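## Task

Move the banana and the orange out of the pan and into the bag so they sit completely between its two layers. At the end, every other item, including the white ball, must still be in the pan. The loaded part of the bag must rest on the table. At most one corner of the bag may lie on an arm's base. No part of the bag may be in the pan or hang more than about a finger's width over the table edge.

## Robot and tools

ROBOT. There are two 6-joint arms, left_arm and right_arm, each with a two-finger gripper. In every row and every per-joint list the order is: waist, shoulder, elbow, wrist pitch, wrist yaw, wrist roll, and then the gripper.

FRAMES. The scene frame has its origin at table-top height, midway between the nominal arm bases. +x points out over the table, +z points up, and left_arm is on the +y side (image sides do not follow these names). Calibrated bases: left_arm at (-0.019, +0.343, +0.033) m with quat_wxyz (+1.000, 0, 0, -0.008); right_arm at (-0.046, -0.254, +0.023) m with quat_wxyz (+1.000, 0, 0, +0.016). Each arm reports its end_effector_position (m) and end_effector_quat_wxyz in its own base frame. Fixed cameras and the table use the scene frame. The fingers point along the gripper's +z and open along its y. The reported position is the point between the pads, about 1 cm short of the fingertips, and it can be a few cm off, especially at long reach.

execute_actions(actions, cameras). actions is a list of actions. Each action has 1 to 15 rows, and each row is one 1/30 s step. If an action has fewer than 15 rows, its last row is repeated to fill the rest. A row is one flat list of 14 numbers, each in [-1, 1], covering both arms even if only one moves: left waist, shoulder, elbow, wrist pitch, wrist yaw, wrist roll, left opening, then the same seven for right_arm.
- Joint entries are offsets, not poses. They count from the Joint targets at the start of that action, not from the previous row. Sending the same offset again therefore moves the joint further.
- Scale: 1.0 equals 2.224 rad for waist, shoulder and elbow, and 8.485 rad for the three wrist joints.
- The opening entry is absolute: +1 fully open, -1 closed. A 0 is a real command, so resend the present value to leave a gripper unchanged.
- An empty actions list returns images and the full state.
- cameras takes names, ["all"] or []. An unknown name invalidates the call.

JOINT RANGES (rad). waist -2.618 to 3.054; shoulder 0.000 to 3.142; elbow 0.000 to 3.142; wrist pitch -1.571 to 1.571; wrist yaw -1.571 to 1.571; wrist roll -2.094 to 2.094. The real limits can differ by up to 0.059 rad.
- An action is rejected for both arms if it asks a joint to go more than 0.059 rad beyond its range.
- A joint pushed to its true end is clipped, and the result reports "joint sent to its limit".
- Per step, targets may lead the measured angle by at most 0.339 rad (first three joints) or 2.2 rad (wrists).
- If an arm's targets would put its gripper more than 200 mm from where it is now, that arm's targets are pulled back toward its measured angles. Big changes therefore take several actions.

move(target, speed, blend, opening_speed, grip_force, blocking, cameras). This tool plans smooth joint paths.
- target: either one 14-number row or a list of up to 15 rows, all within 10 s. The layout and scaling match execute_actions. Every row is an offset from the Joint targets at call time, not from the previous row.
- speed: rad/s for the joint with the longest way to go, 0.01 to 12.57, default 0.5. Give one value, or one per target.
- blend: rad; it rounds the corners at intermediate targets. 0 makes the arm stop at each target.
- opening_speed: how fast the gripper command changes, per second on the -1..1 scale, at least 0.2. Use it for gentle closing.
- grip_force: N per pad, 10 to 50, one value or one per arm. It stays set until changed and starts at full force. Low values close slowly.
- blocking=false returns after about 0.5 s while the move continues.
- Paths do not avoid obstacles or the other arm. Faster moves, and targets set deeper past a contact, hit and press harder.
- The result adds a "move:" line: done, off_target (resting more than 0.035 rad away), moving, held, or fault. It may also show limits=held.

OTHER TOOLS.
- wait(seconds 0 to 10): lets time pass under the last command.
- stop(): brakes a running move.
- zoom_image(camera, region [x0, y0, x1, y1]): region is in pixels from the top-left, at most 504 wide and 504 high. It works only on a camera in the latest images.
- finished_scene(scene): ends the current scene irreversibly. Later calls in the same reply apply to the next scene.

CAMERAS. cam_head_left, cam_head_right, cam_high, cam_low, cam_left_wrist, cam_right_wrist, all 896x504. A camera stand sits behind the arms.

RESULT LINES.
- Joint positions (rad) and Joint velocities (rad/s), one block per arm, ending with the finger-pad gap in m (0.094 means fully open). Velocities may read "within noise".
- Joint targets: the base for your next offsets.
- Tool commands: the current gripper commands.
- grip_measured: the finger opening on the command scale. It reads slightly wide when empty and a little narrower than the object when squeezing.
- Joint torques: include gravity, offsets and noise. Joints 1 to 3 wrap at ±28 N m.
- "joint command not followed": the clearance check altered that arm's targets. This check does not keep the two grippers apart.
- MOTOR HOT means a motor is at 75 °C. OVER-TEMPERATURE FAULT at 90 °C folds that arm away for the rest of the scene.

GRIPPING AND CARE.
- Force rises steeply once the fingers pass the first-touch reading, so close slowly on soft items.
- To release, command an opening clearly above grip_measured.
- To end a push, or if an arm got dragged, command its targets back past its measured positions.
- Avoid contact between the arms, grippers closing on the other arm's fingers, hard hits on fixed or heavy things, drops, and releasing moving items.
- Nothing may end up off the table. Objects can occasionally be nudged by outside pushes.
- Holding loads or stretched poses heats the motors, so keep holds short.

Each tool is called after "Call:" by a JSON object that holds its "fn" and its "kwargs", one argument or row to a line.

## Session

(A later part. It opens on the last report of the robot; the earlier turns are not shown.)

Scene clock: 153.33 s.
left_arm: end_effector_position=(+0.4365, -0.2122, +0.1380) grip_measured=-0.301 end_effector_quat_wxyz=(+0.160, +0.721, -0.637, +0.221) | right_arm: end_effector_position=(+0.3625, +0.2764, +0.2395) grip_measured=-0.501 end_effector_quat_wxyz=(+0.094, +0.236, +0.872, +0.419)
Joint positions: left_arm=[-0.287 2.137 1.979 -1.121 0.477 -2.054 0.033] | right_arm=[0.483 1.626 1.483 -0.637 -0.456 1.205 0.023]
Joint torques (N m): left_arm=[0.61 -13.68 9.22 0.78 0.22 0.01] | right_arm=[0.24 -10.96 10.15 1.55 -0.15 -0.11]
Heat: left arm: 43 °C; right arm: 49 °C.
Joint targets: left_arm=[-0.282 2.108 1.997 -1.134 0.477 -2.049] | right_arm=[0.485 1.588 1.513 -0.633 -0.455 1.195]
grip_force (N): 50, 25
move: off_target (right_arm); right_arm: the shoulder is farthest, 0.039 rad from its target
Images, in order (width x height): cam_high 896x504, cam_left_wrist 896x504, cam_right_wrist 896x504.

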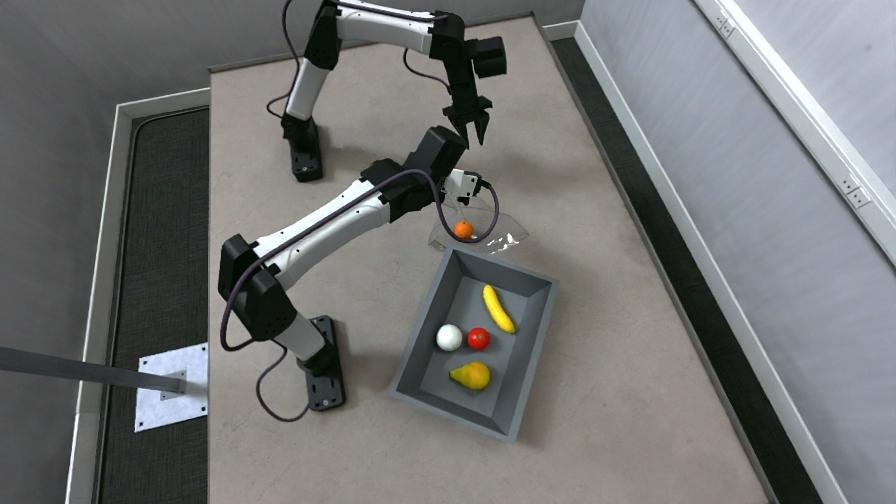

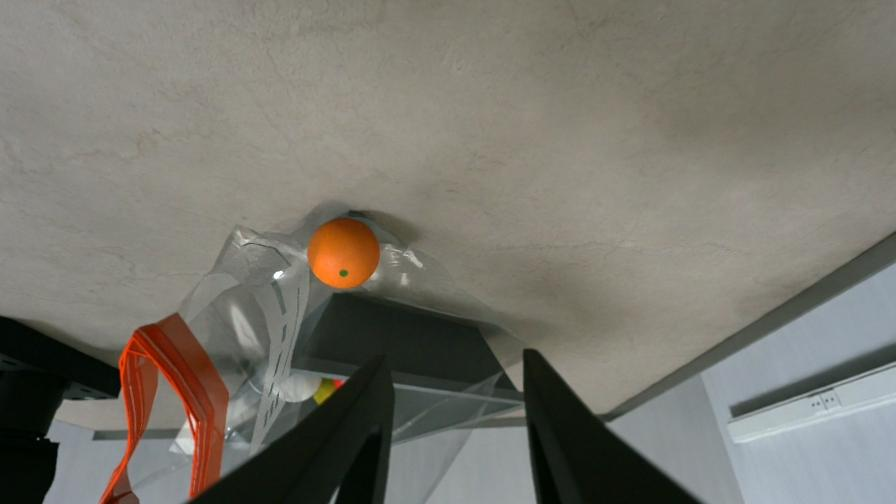

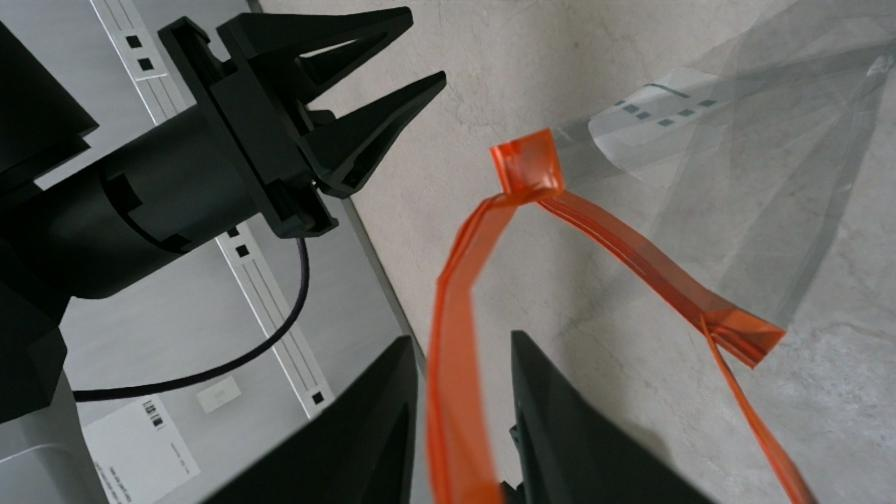

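Call:
{"fn": "move", "kwargs": {
  "target": [0,0,0,0,0,0,-0.3,0,0.0352,0.1718,-0.0358,0,0,-0.5],
  "speed": 0.5,
  "cameras": ["cam_right_wrist","cam_left_wrist","cam_high","cam_low"]
}}

Call:
{"fn": "zoom_image", "kwargs": {
  "camera": "cam_low",
  "region": [330, 80, 570, 360]
}}

Scene clock: 155.37 s.
left_arm: end_effector_position=(+0.4365, -0.2122, +0.1380) grip_measured=-0.301 end_effector_quat_wxyz=(+0.160, +0.721, -0.637, +0.221) | right_arm: end_effector_position=(+0.3550, +0.2725, +0.3336) grip_measured=-0.501 end_effector_quat_wxyz=(+0.111, +0.227, +0.865, +0.434)
Joint positions: left_arm=[-0.287 2.137 1.979 -1.121 0.477 -2.054 0.033] | right_arm=[0.483 1.656 1.869 -0.942 -0.456 1.204 0.023]
Joint torques (N m): left_arm=[0.59 -13.7 9.25 0.79 0.2 0] | right_arm=[0.25 -6.43 9.26 1.63 -0.15 -0.09]
Heat: left arm: 43 °C; right arm: 49 °C.
Joint targets: left_arm=[-0.282 2.108 1.997 -1.134 0.477 -2.049] | right_arm=[0.485 1.666 1.896 -0.937 -0.455 1.195]
grip_force (N): 50, 25
move: done
Images, in order (width x height): cam_high 896x504, cam_low 896x504, cam_left_wrist 896x504, cam_right_wrist 896x504.

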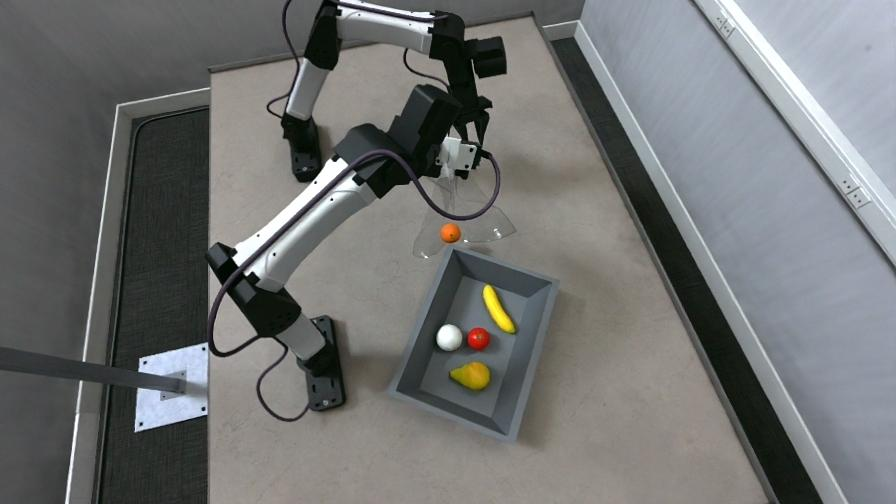

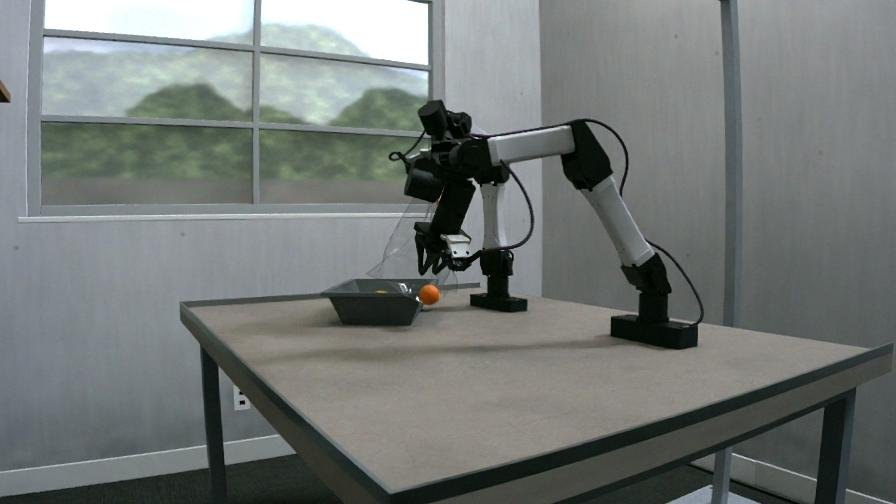

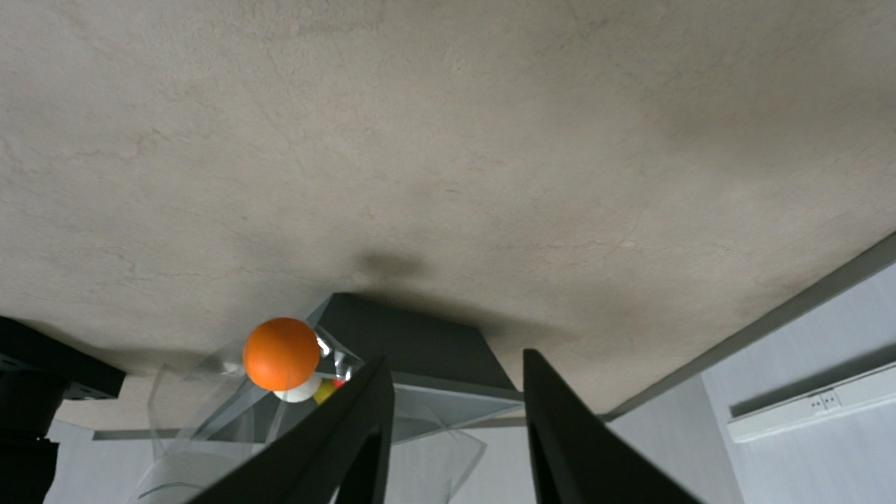

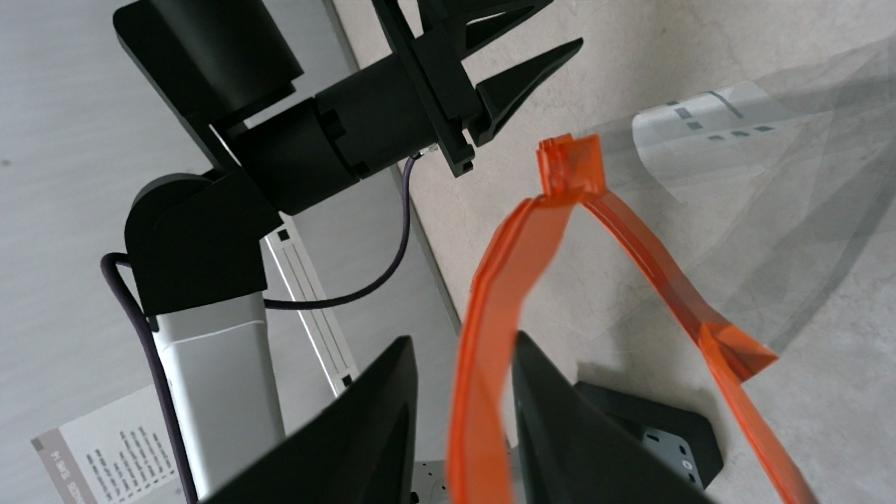

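Scaled by 1.800 from the camera's 896x504 image, which has a finer 1280x720 frame.

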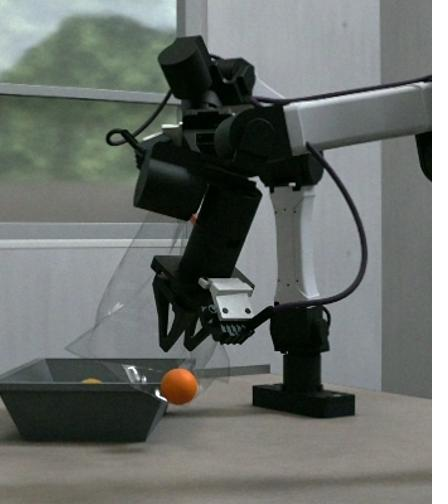

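Call:
{"fn": "move", "kwargs": {
  "target": [0,0,0,0,0,0,-0.3,0,-0.015,-0.07,0.015,0,0.1049,-0.5],
  "speed": 0.8,
  "cameras": ["cam_right_wrist","cam_left_wrist","cam_high","cam_low"]
}}

Call:
{"fn": "zoom_image", "kwargs": {
  "camera": "cam_low",
  "region": [330, 80, 570, 360]
}}

Scene clock: 157.93 s.
left_arm: end_effector_position=(+0.4365, -0.2122, +0.1380) grip_measured=-0.301 end_effector_quat_wxyz=(+0.160, +0.721, -0.637, +0.221) | right_arm: end_effector_position=(+0.3637, +0.2770, +0.3015) grip_measured=-0.501 end_effector_quat_wxyz=(-0.086, +0.575, +0.688, +0.434)
Joint positions: left_arm=[-0.287 2.137 1.979 -1.121 0.477 -2.054 0.033] | right_arm=[0.483 1.656 1.742 -0.83 -0.456 2.078 0.023]
Joint torques (N m): left_arm=[0.59 -13.67 9.22 0.8 0.21 0.01] | right_arm=[0.27 -9.58 6.71 1.73 -0.16 0.08]
Heat: left arm: 43 °C; right arm: 48 °C.
Joint targets: left_arm=[-0.282 2.108 1.997 -1.134 0.477 -2.049] | right_arm=[0.485 1.633 1.740 -0.810 -0.455 2.085]
grip_force (N): 50, 25
move: done
Images, in order (width x height): cam_high 896x504, cam_low 896x504, cam_left_wrist 896x504, cam_right_wrist 896x504.

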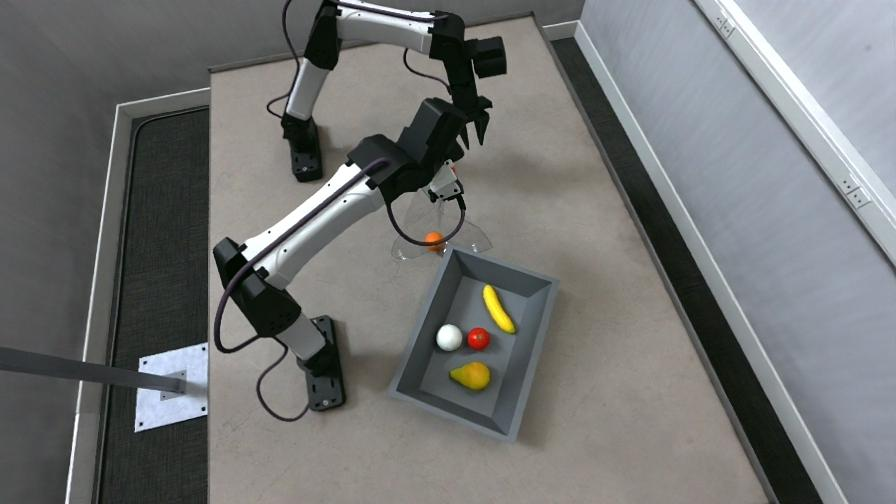

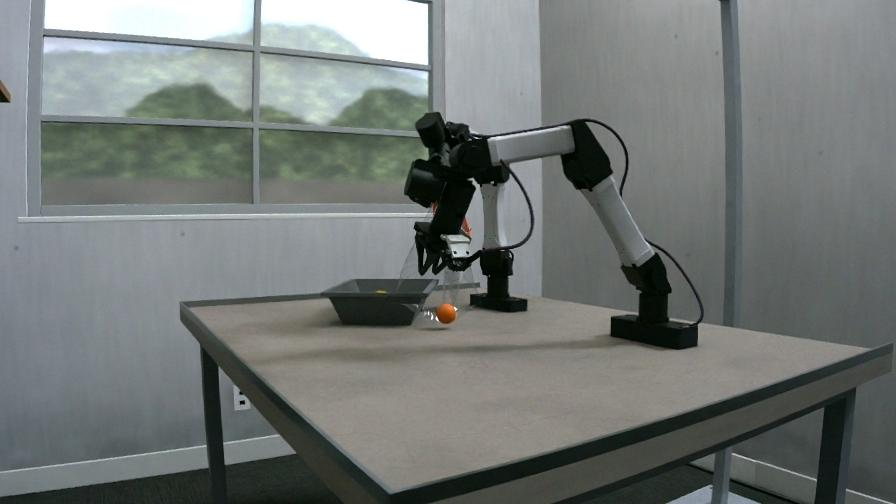

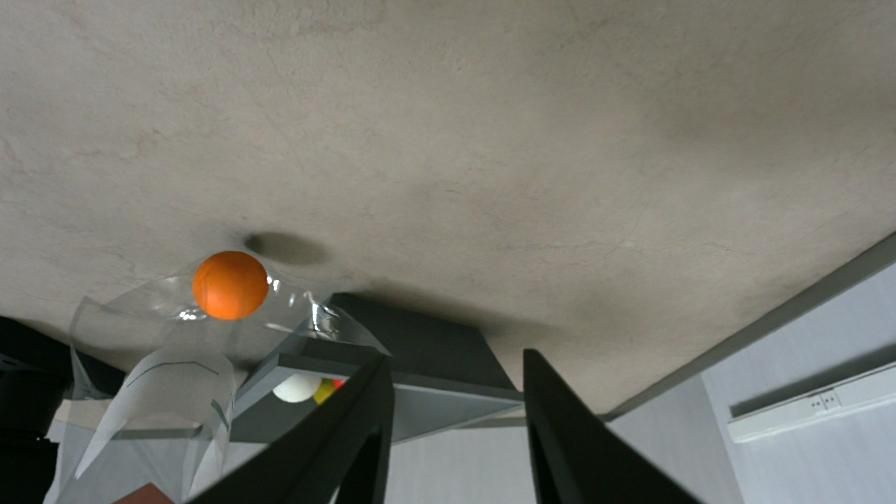

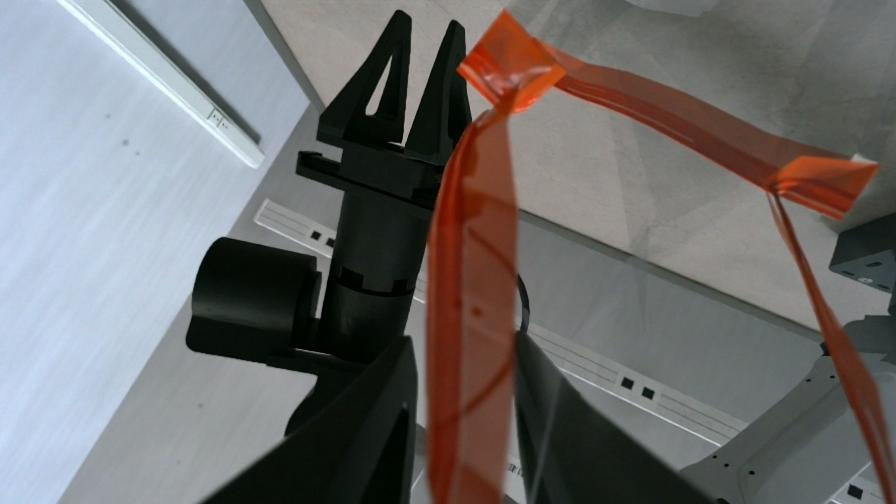

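Scaled by 1.800 from the camera's 896x504 image, which has a finer 1280x720 frame.

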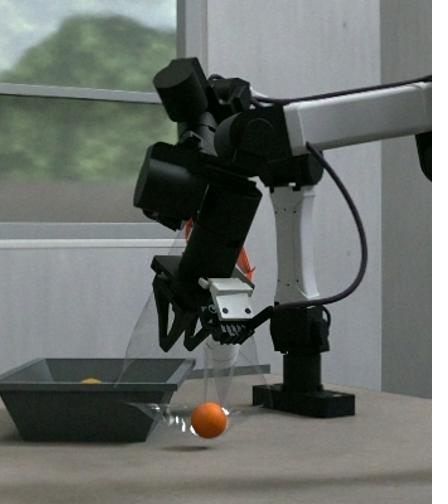

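Call:
{"fn": "zoom_image", "kwargs": {
  "camera": "cam_low",
  "region": [395, 170, 495, 330]
}}

Call:
{"fn": "wait", "kwargs": {
  "seconds": 0,
  "cameras": ["cam_head_left","cam_head_right","cam_high"]
}}

Call:
{"fn": "zoom_image", "kwargs": {
  "camera": "cam_head_left",
  "region": [320, 150, 480, 300]
}}

Call:
{"fn": "zoom_image", "kwargs": {
  "camera": "cam_high",
  "region": [380, 80, 510, 270]
}}

Scaled by 3.150 from the camera's 896x504 image, which has a finer 1280x720 frame.

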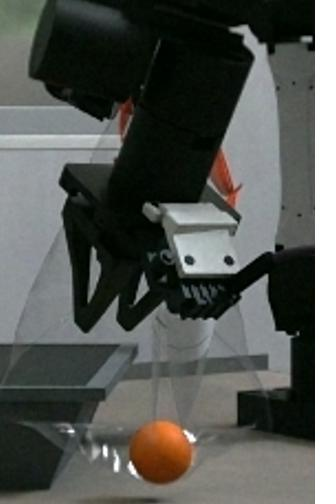

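Scene clock: 159.03 s.
left_arm: end_effector_position=(+0.4365, -0.2122, +0.1380) grip_measured=-0.301 end_effector_quat_wxyz=(+0.160, +0.721, -0.637, +0.221) | right_arm: end_effector_position=(+0.3637, +0.2770, +0.3015) grip_measured=-0.501 end_effector_quat_wxyz=(-0.086, +0.575, +0.688, +0.434)
Joint positions: left_arm=[-0.287 2.137 1.979 -1.121 0.477 -2.054 0.033] | right_arm=[0.483 1.656 1.742 -0.83 -0.456 2.078 0.023]
Joint torques (N m): left_arm=[0.64 -13.68 9.26 0.79 0.21 0.01] | right_arm=[0.27 -9.59 6.71 1.72 -0.16 0.1]
Heat: left arm: 43 °C; right arm: 48 °C.
Joint targets: left_arm=[-0.282 2.108 1.997 -1.134 0.477 -2.049] | right_arm=[0.485 1.633 1.740 -0.810 -0.455 2.085]
Tool commands: left_gripper/opening=-0.3 right_gripper/opening=-0.5
grip_force (N): 50, 25
Images, in order (width x height): cam_head_left 896x504, cam_head_right 896x504, cam_high 896x504.

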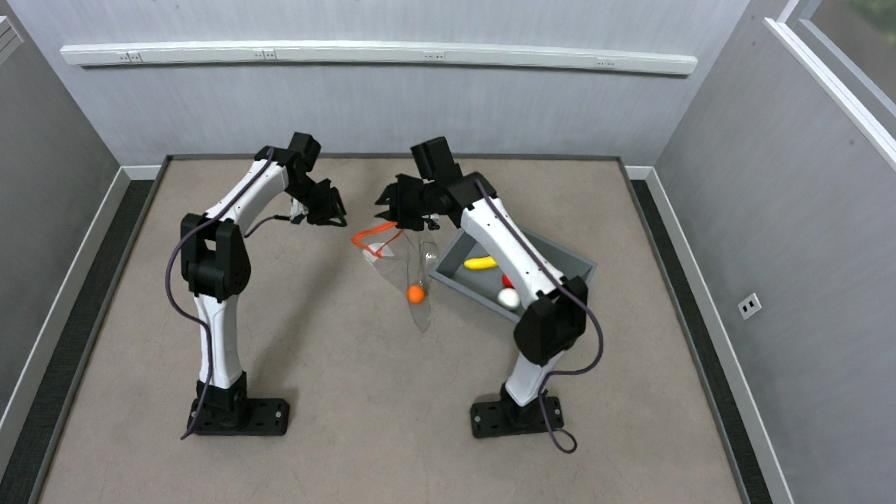

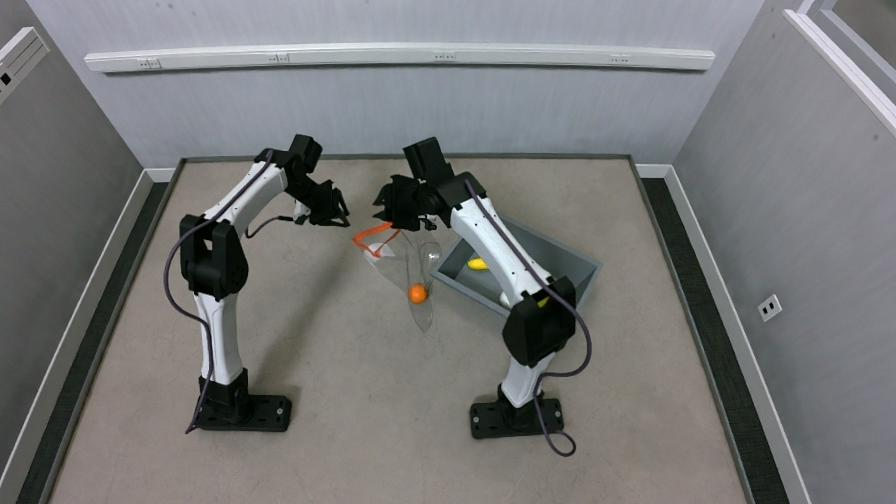

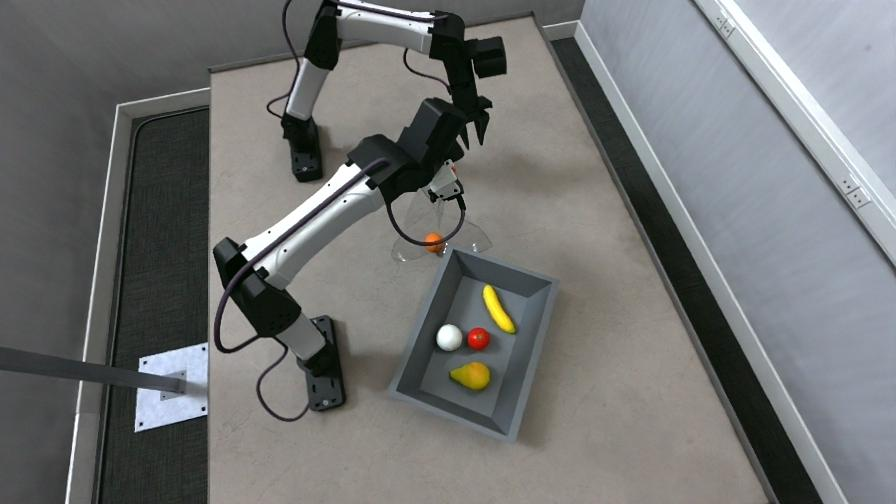

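Scaled by 3.150 from the camera's 896x504 image, which has a finer 1280x720 frame.

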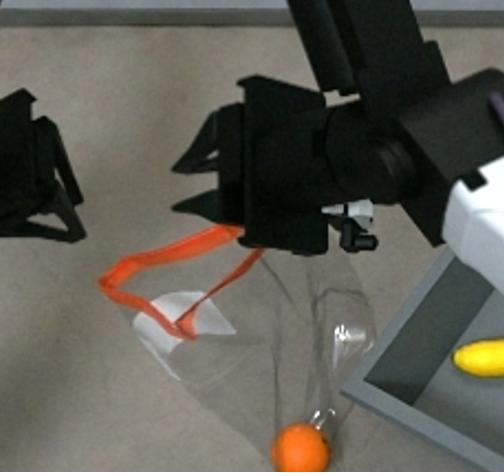

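Scaled by 2.653 from the camera's 896x504 image, which has a finer 1280x720 frame.

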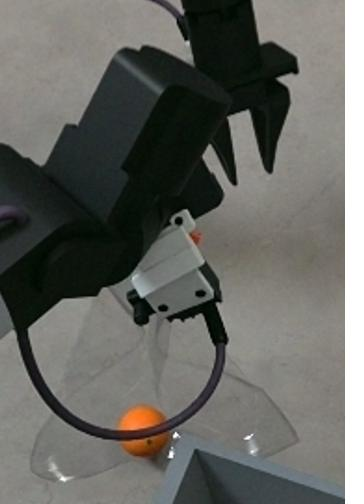

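Call:
{"fn": "move", "kwargs": {
  "target": [0,0,0,0,0,0,-0.3,-0.0962,0.0928,0.0447,-0.0283,-0.1232,0,-0.5],
  "speed": 0.7,
  "cameras": ["cam_right_wrist","cam_head_left","cam_high","cam_low"]
}}

Call:
{"fn": "zoom_image", "kwargs": {
  "camera": "cam_head_left",
  "region": [320, 120, 500, 320]
}}

Call:
{"fn": "zoom_image", "kwargs": {
  "camera": "cam_low",
  "region": [350, 130, 520, 350]
}}

Scene clock: 163.77 s.
left_arm: end_effector_position=(+0.4365, -0.2122, +0.1380) grip_measured=-0.301 end_effector_quat_wxyz=(+0.160, +0.721, -0.637, +0.221) | right_arm: end_effector_position=(+0.3151, +0.2693, +0.3467) grip_measured=-0.501 end_effector_quat_wxyz=(+0.533, -0.454, -0.576, -0.422)
Joint positions: left_arm=[-0.287 2.137 1.979 -1.121 0.477 -2.054 0.033] | right_arm=[0.276 1.829 1.811 -1.047 -1.484 2.078 0.023]
Joint torques (N m): left_arm=[0.59 -13.7 9.29 0.79 0.21 0] | right_arm=[-0.4 -7.71 9.13 0.79 -0.65 0.13]
Heat: left arm: 43 °C; right arm: 46 °C.
Joint targets: left_arm=[-0.282 2.108 1.997 -1.134 0.477 -2.049] | right_arm=[0.271 1.839 1.839 -1.050 -1.501 2.085]
grip_force (N): 50, 25
move: done
Images, in order (width x height): cam_head_left 896x504, cam_high 896x504, cam_low 896x504, cam_right_wrist 896x504.

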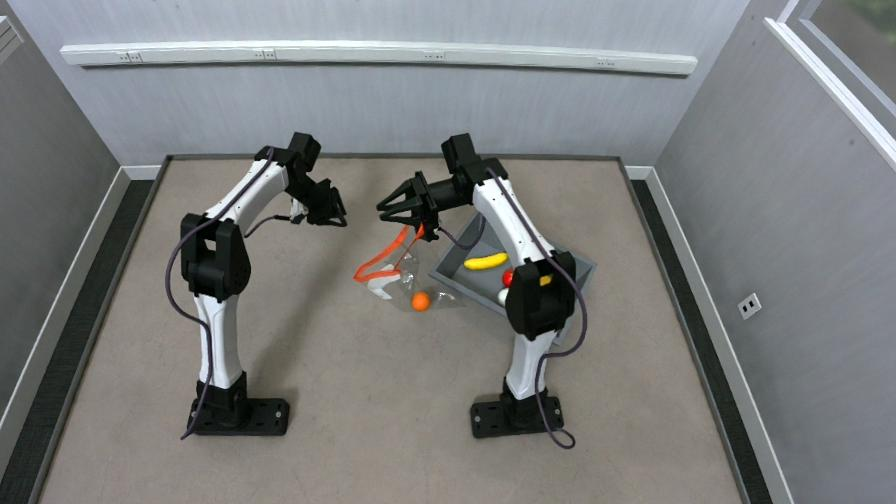

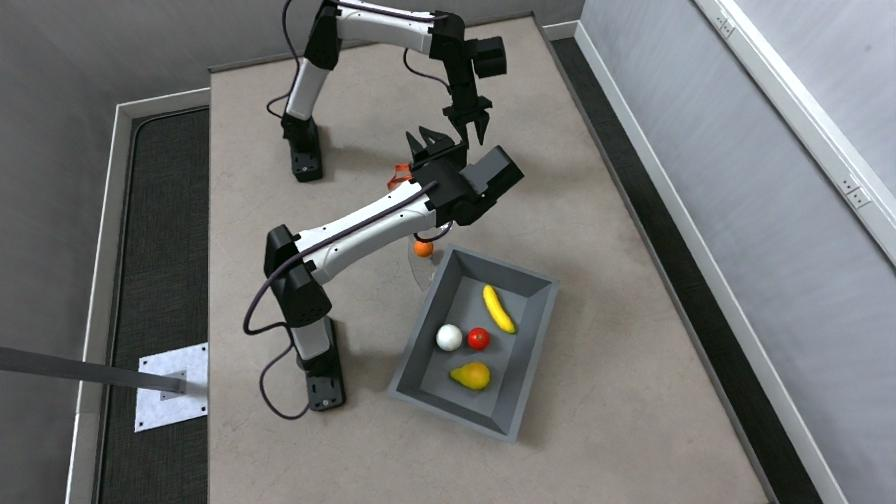

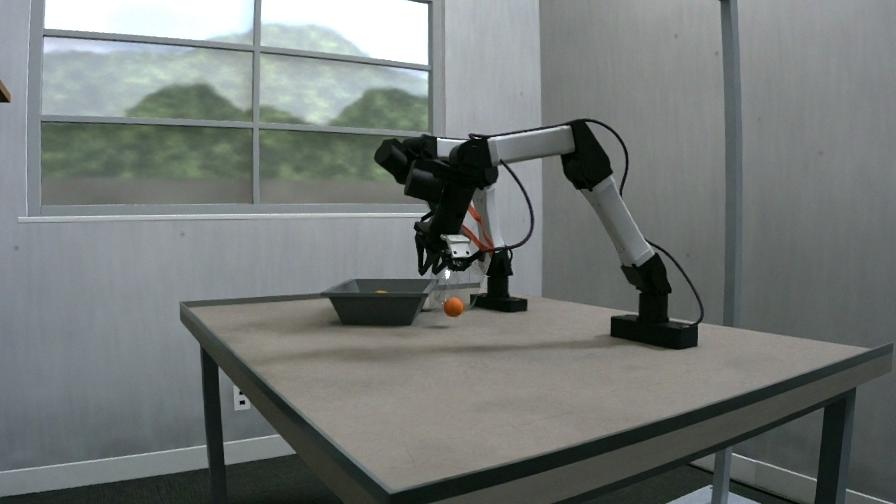

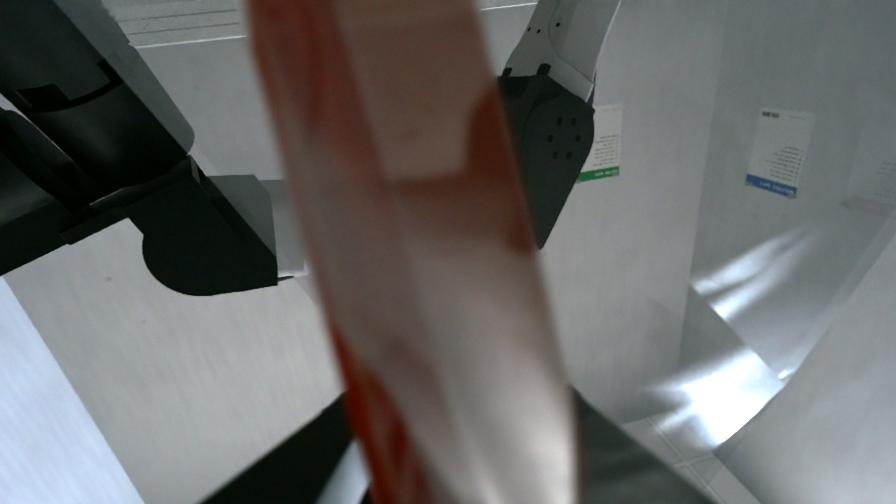

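Scaled by 2.520 from the camera's 896x504 image, which has a finer 1280x720 frame.

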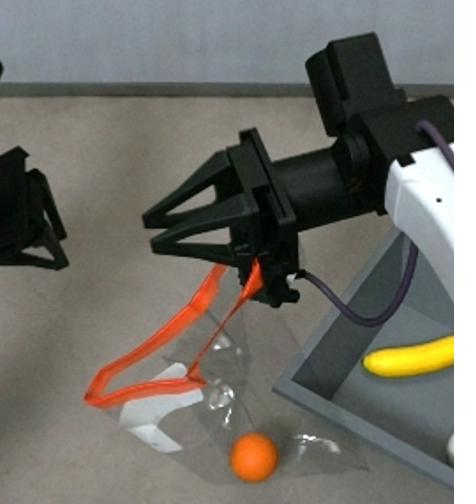

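Scaled by 2.291 from the camera's 896x504 image, which has a finer 1280x720 frame.

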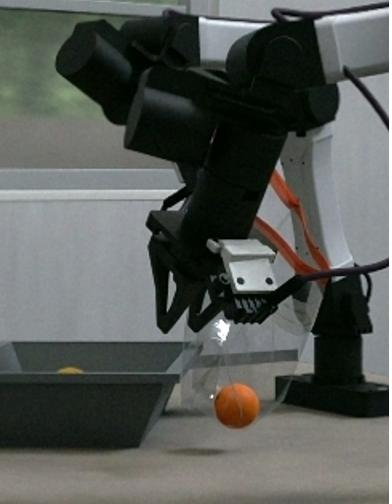

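Call:
{"fn": "move", "kwargs": {
  "target": [
    [0,0,0,0,0,0,-0.3,0,-0.0125,-0.1061,0.0245,0,0,-0.5],
    [0,0,0,0,0,0,-0.3,0,-0.0125,-0.1061,0.0245,0,0,1]
  ],
  "speed": 0.5,
  "cameras": ["cam_right_wrist","cam_head_left","cam_high","cam_low"]
}}

Call:
{"fn": "zoom_image", "kwargs": {
  "camera": "cam_head_left",
  "region": [320, 120, 500, 320]
}}

Call:
{"fn": "zoom_image", "kwargs": {
  "camera": "cam_low",
  "region": [380, 190, 510, 350]
}}

Scene clock: 166.07 s.
left_arm: end_effector_position=(+0.4365, -0.2122, +0.1380) grip_measured=-0.301 end_effector_quat_wxyz=(+0.160, +0.721, -0.637, +0.221) | right_arm: end_effector_position=(+0.3196, +0.2706, +0.2950) grip_measured=+0.999 end_effector_quat_wxyz=(+0.538, -0.457, -0.572, -0.417)
Joint positions: left_arm=[-0.287 2.137 1.979 -1.121 0.477 -2.054 0.033] | right_arm=[0.276 1.829 1.604 -0.855 -1.489 2.079 0.094]
Joint torques (N m): left_arm=[0.62 -13.7 9.25 0.78 0.21 0] | right_arm=[-0.42 -10.28 6.52 0.95 -0.6 0.13]
Heat: left arm: 43 °C; right arm: 46 °C.
Joint targets: left_arm=[-0.282 2.108 1.997 -1.134 0.477 -2.049] | right_arm=[0.271 1.811 1.603 -0.842 -1.501 2.085]
grip_force (N): 50, 25
move: done
Images, in order (width x height): cam_head_left 896x504, cam_high 896x504, cam_low 896x504, cam_right_wrist 896x504.

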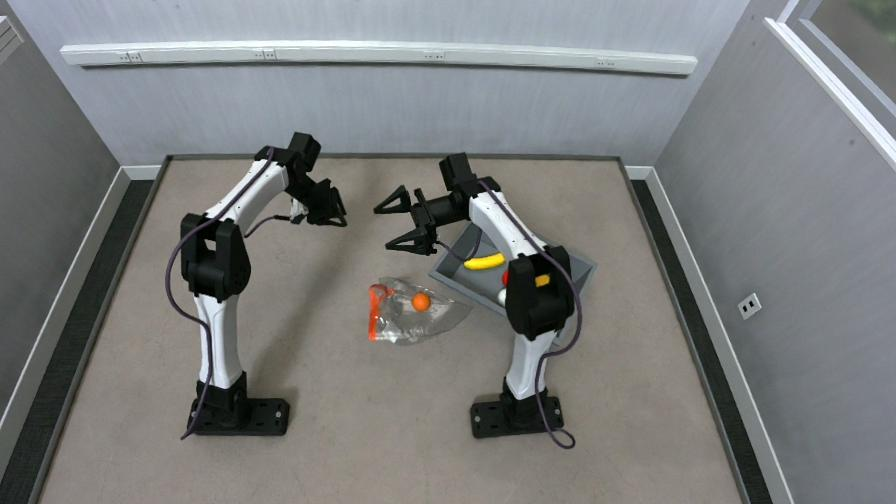

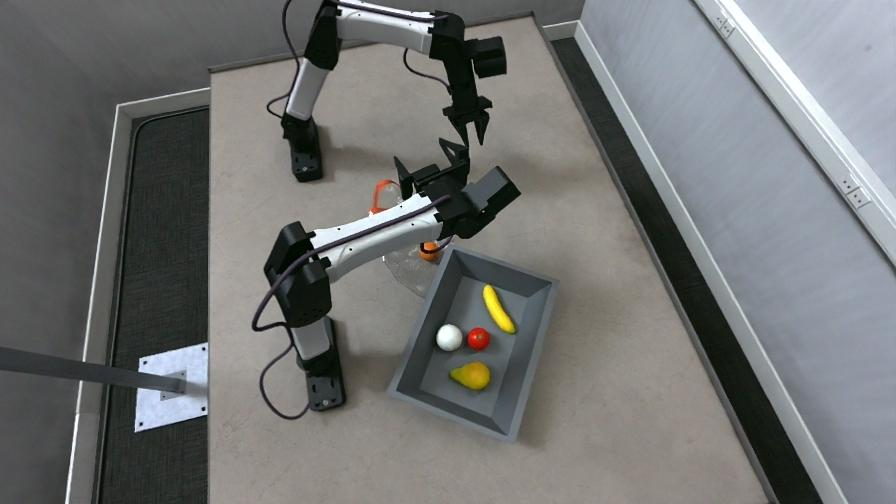

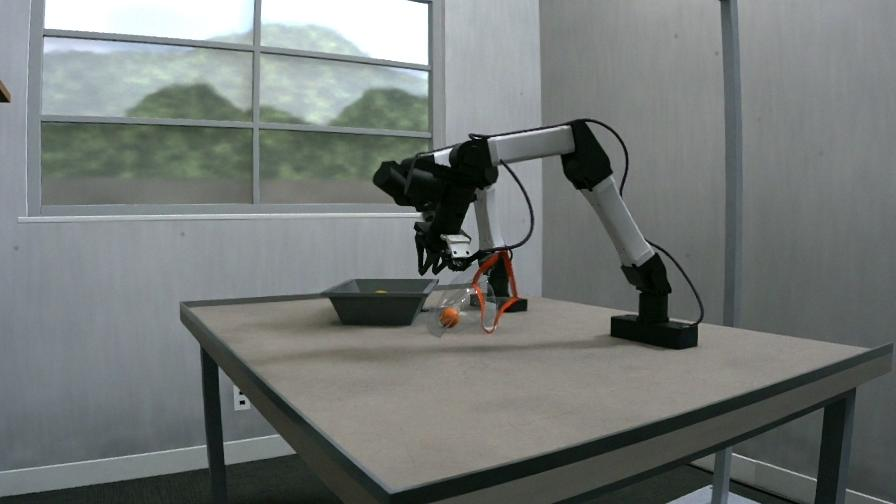

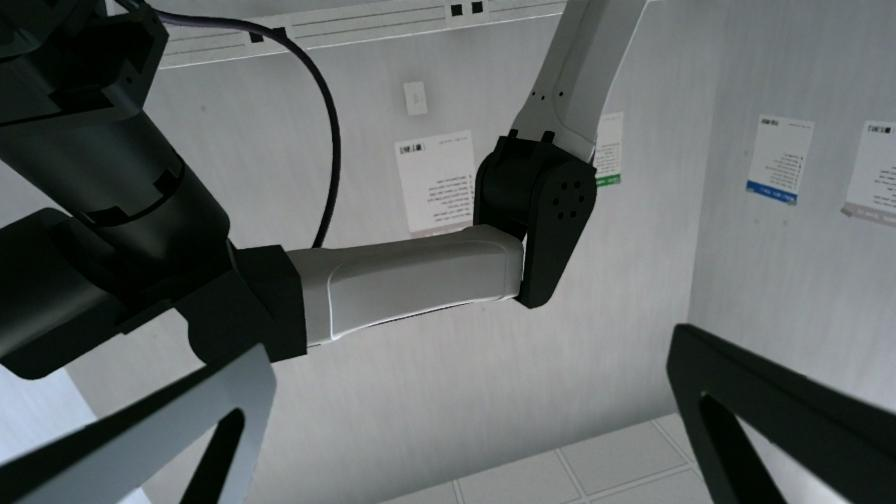

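Scaled by 2.520 from the camera's 896x504 image, which has a finer 1280x720 frame.

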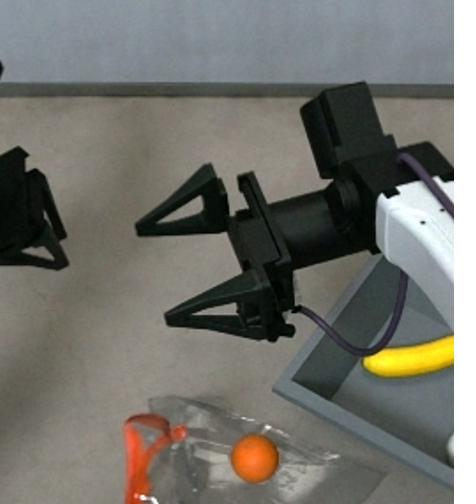

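Scaled by 3.150 from the camera's 896x504 image, which has a finer 1280x720 frame.

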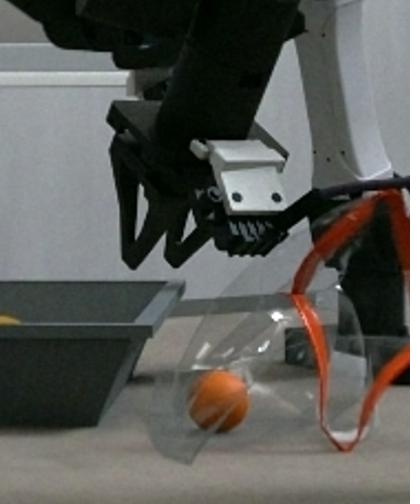

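Call:
{"fn": "move", "kwargs": {
  "target": [0,0,0,0,0,0,-0.3,-0.1219,0.0144,0.1466,-0.0846,0.1770,-0.2457,1],
  "speed": 0.9,
  "cameras": ["all"]
}}

Call:
{"fn": "zoom_image", "kwargs": {
  "camera": "cam_head_left",
  "region": [320, 220, 500, 380]
}}

Call:
{"fn": "zoom_image", "kwargs": {
  "camera": "cam_low",
  "region": [380, 250, 560, 380]
}}

Call:
{"fn": "zoom_image", "kwargs": {
  "camera": "cam_high",
  "region": [330, 150, 530, 320]
}}

Scene clock: 169.80 s.
left_arm: end_effector_position=(+0.4365, -0.2122, +0.1380) grip_measured=-0.301 end_effector_quat_wxyz=(+0.160, +0.721, -0.637, +0.221) | right_arm: end_effector_position=(+0.3495, +0.0032, +0.2000) grip_measured=+0.999 end_effector_quat_wxyz=(+0.045, +0.002, +0.999, +0.005)
Joint positions: left_arm=[-0.287 2.137 1.979 -1.121 0.477 -2.054 0.033] | right_arm=[0.005 1.829 1.904 -1.555 -0.009 0.009 0.094]
Joint torques (N m): left_arm=[0.58 -13.7 9.26 0.78 0.22 0] | right_arm=[-0.43 -6.86 8.39 0.43 0.03 -0.01]
Heat: left arm: 43 °C; right arm: 46 °C.
Joint targets: left_arm=[-0.282 2.108 1.997 -1.134 0.477 -2.049] | right_arm=[0.000 1.843 1.929 -1.560 0.001 0.001]
grip_force (N): 50, 25
move: done

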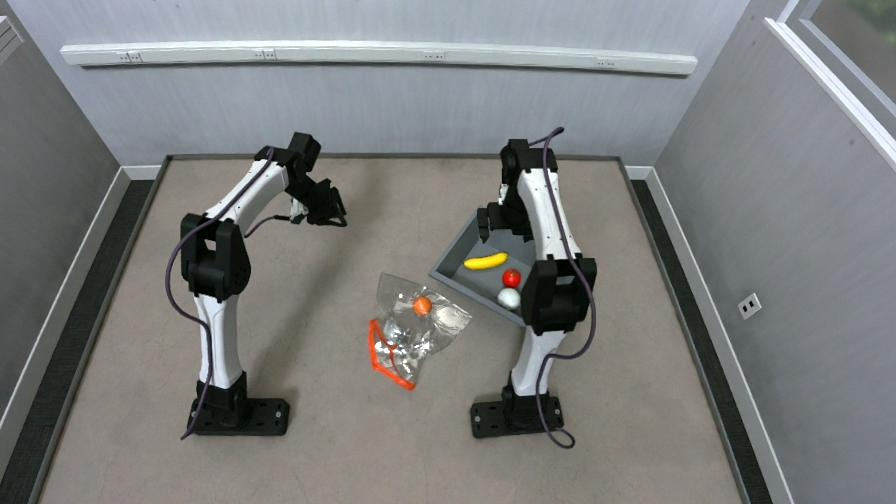

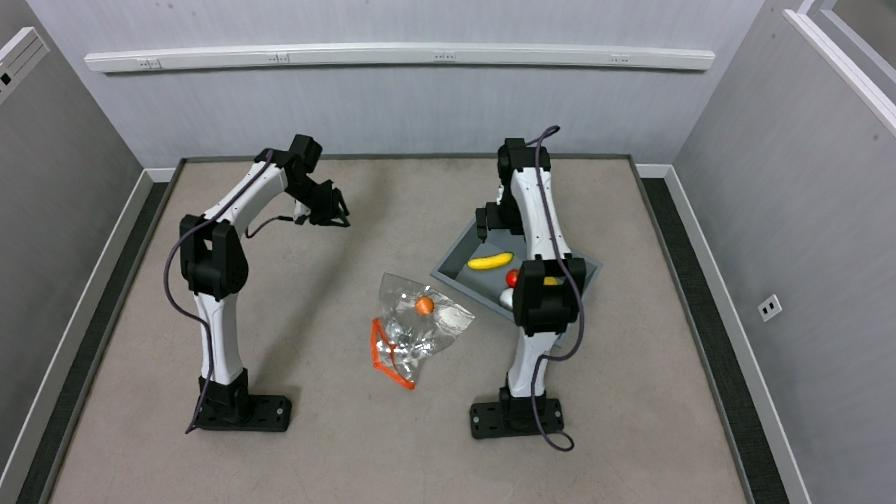

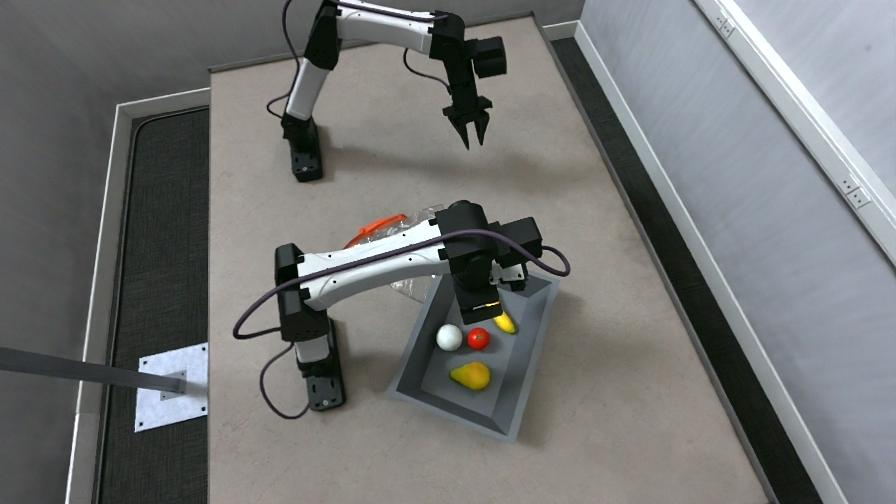

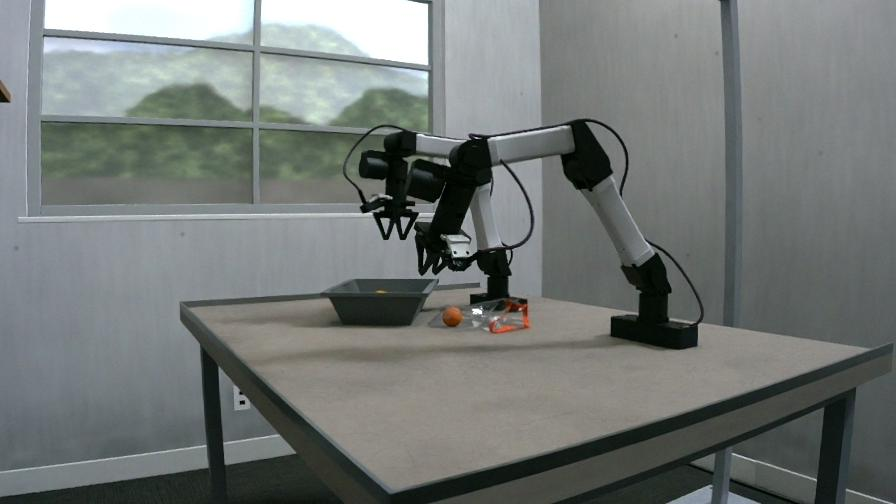

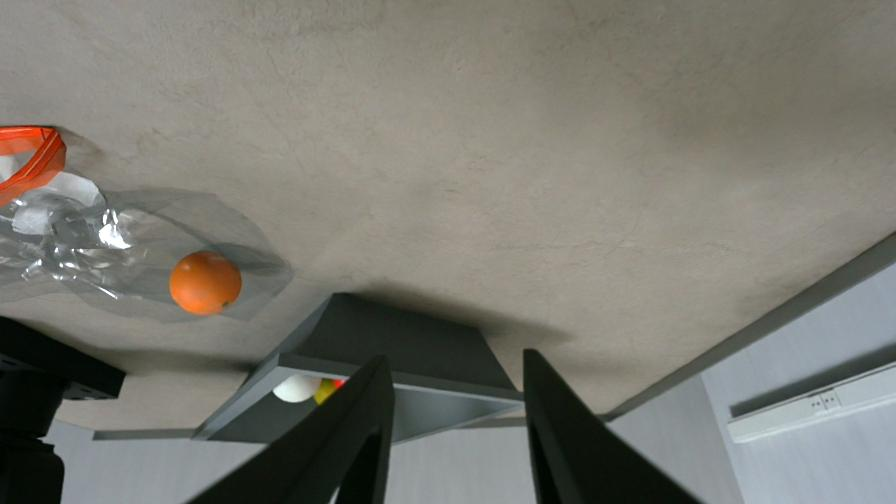

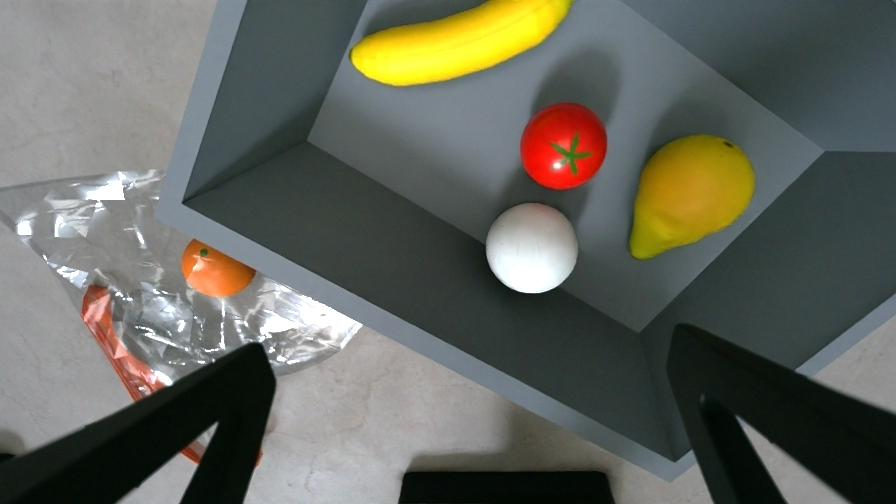

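Scaled by 2.800 from the camera's 896x504 image, which has a finer 1280x720 frame.

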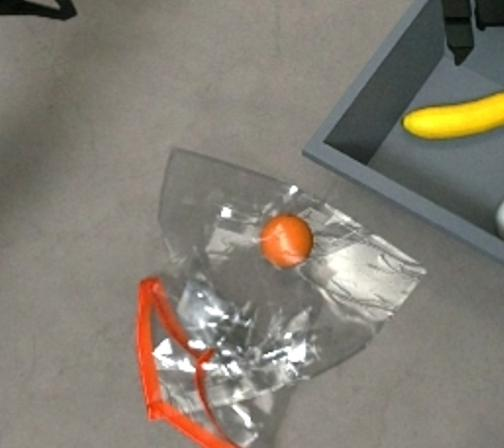

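Scaled by 2.800 from the camera's 896x504 image, which has a finer 1280x720 frame.

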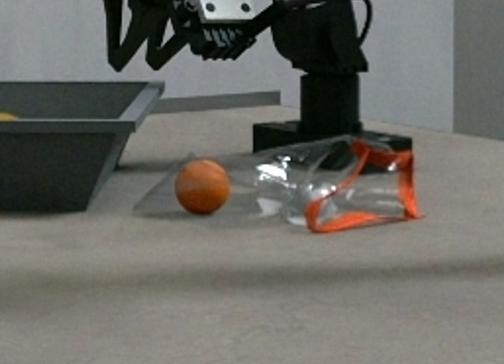

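Scaled by 2.520 from the camera's 896x504 image, which has a finer 1280x720 frame.

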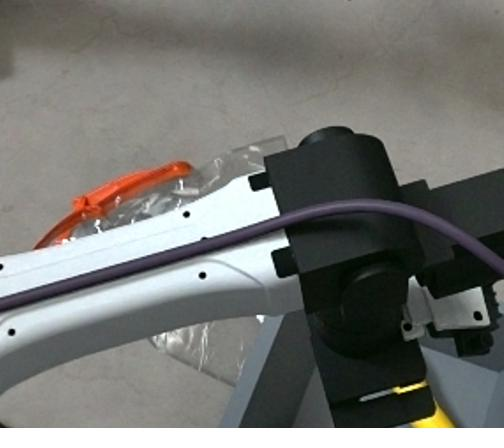

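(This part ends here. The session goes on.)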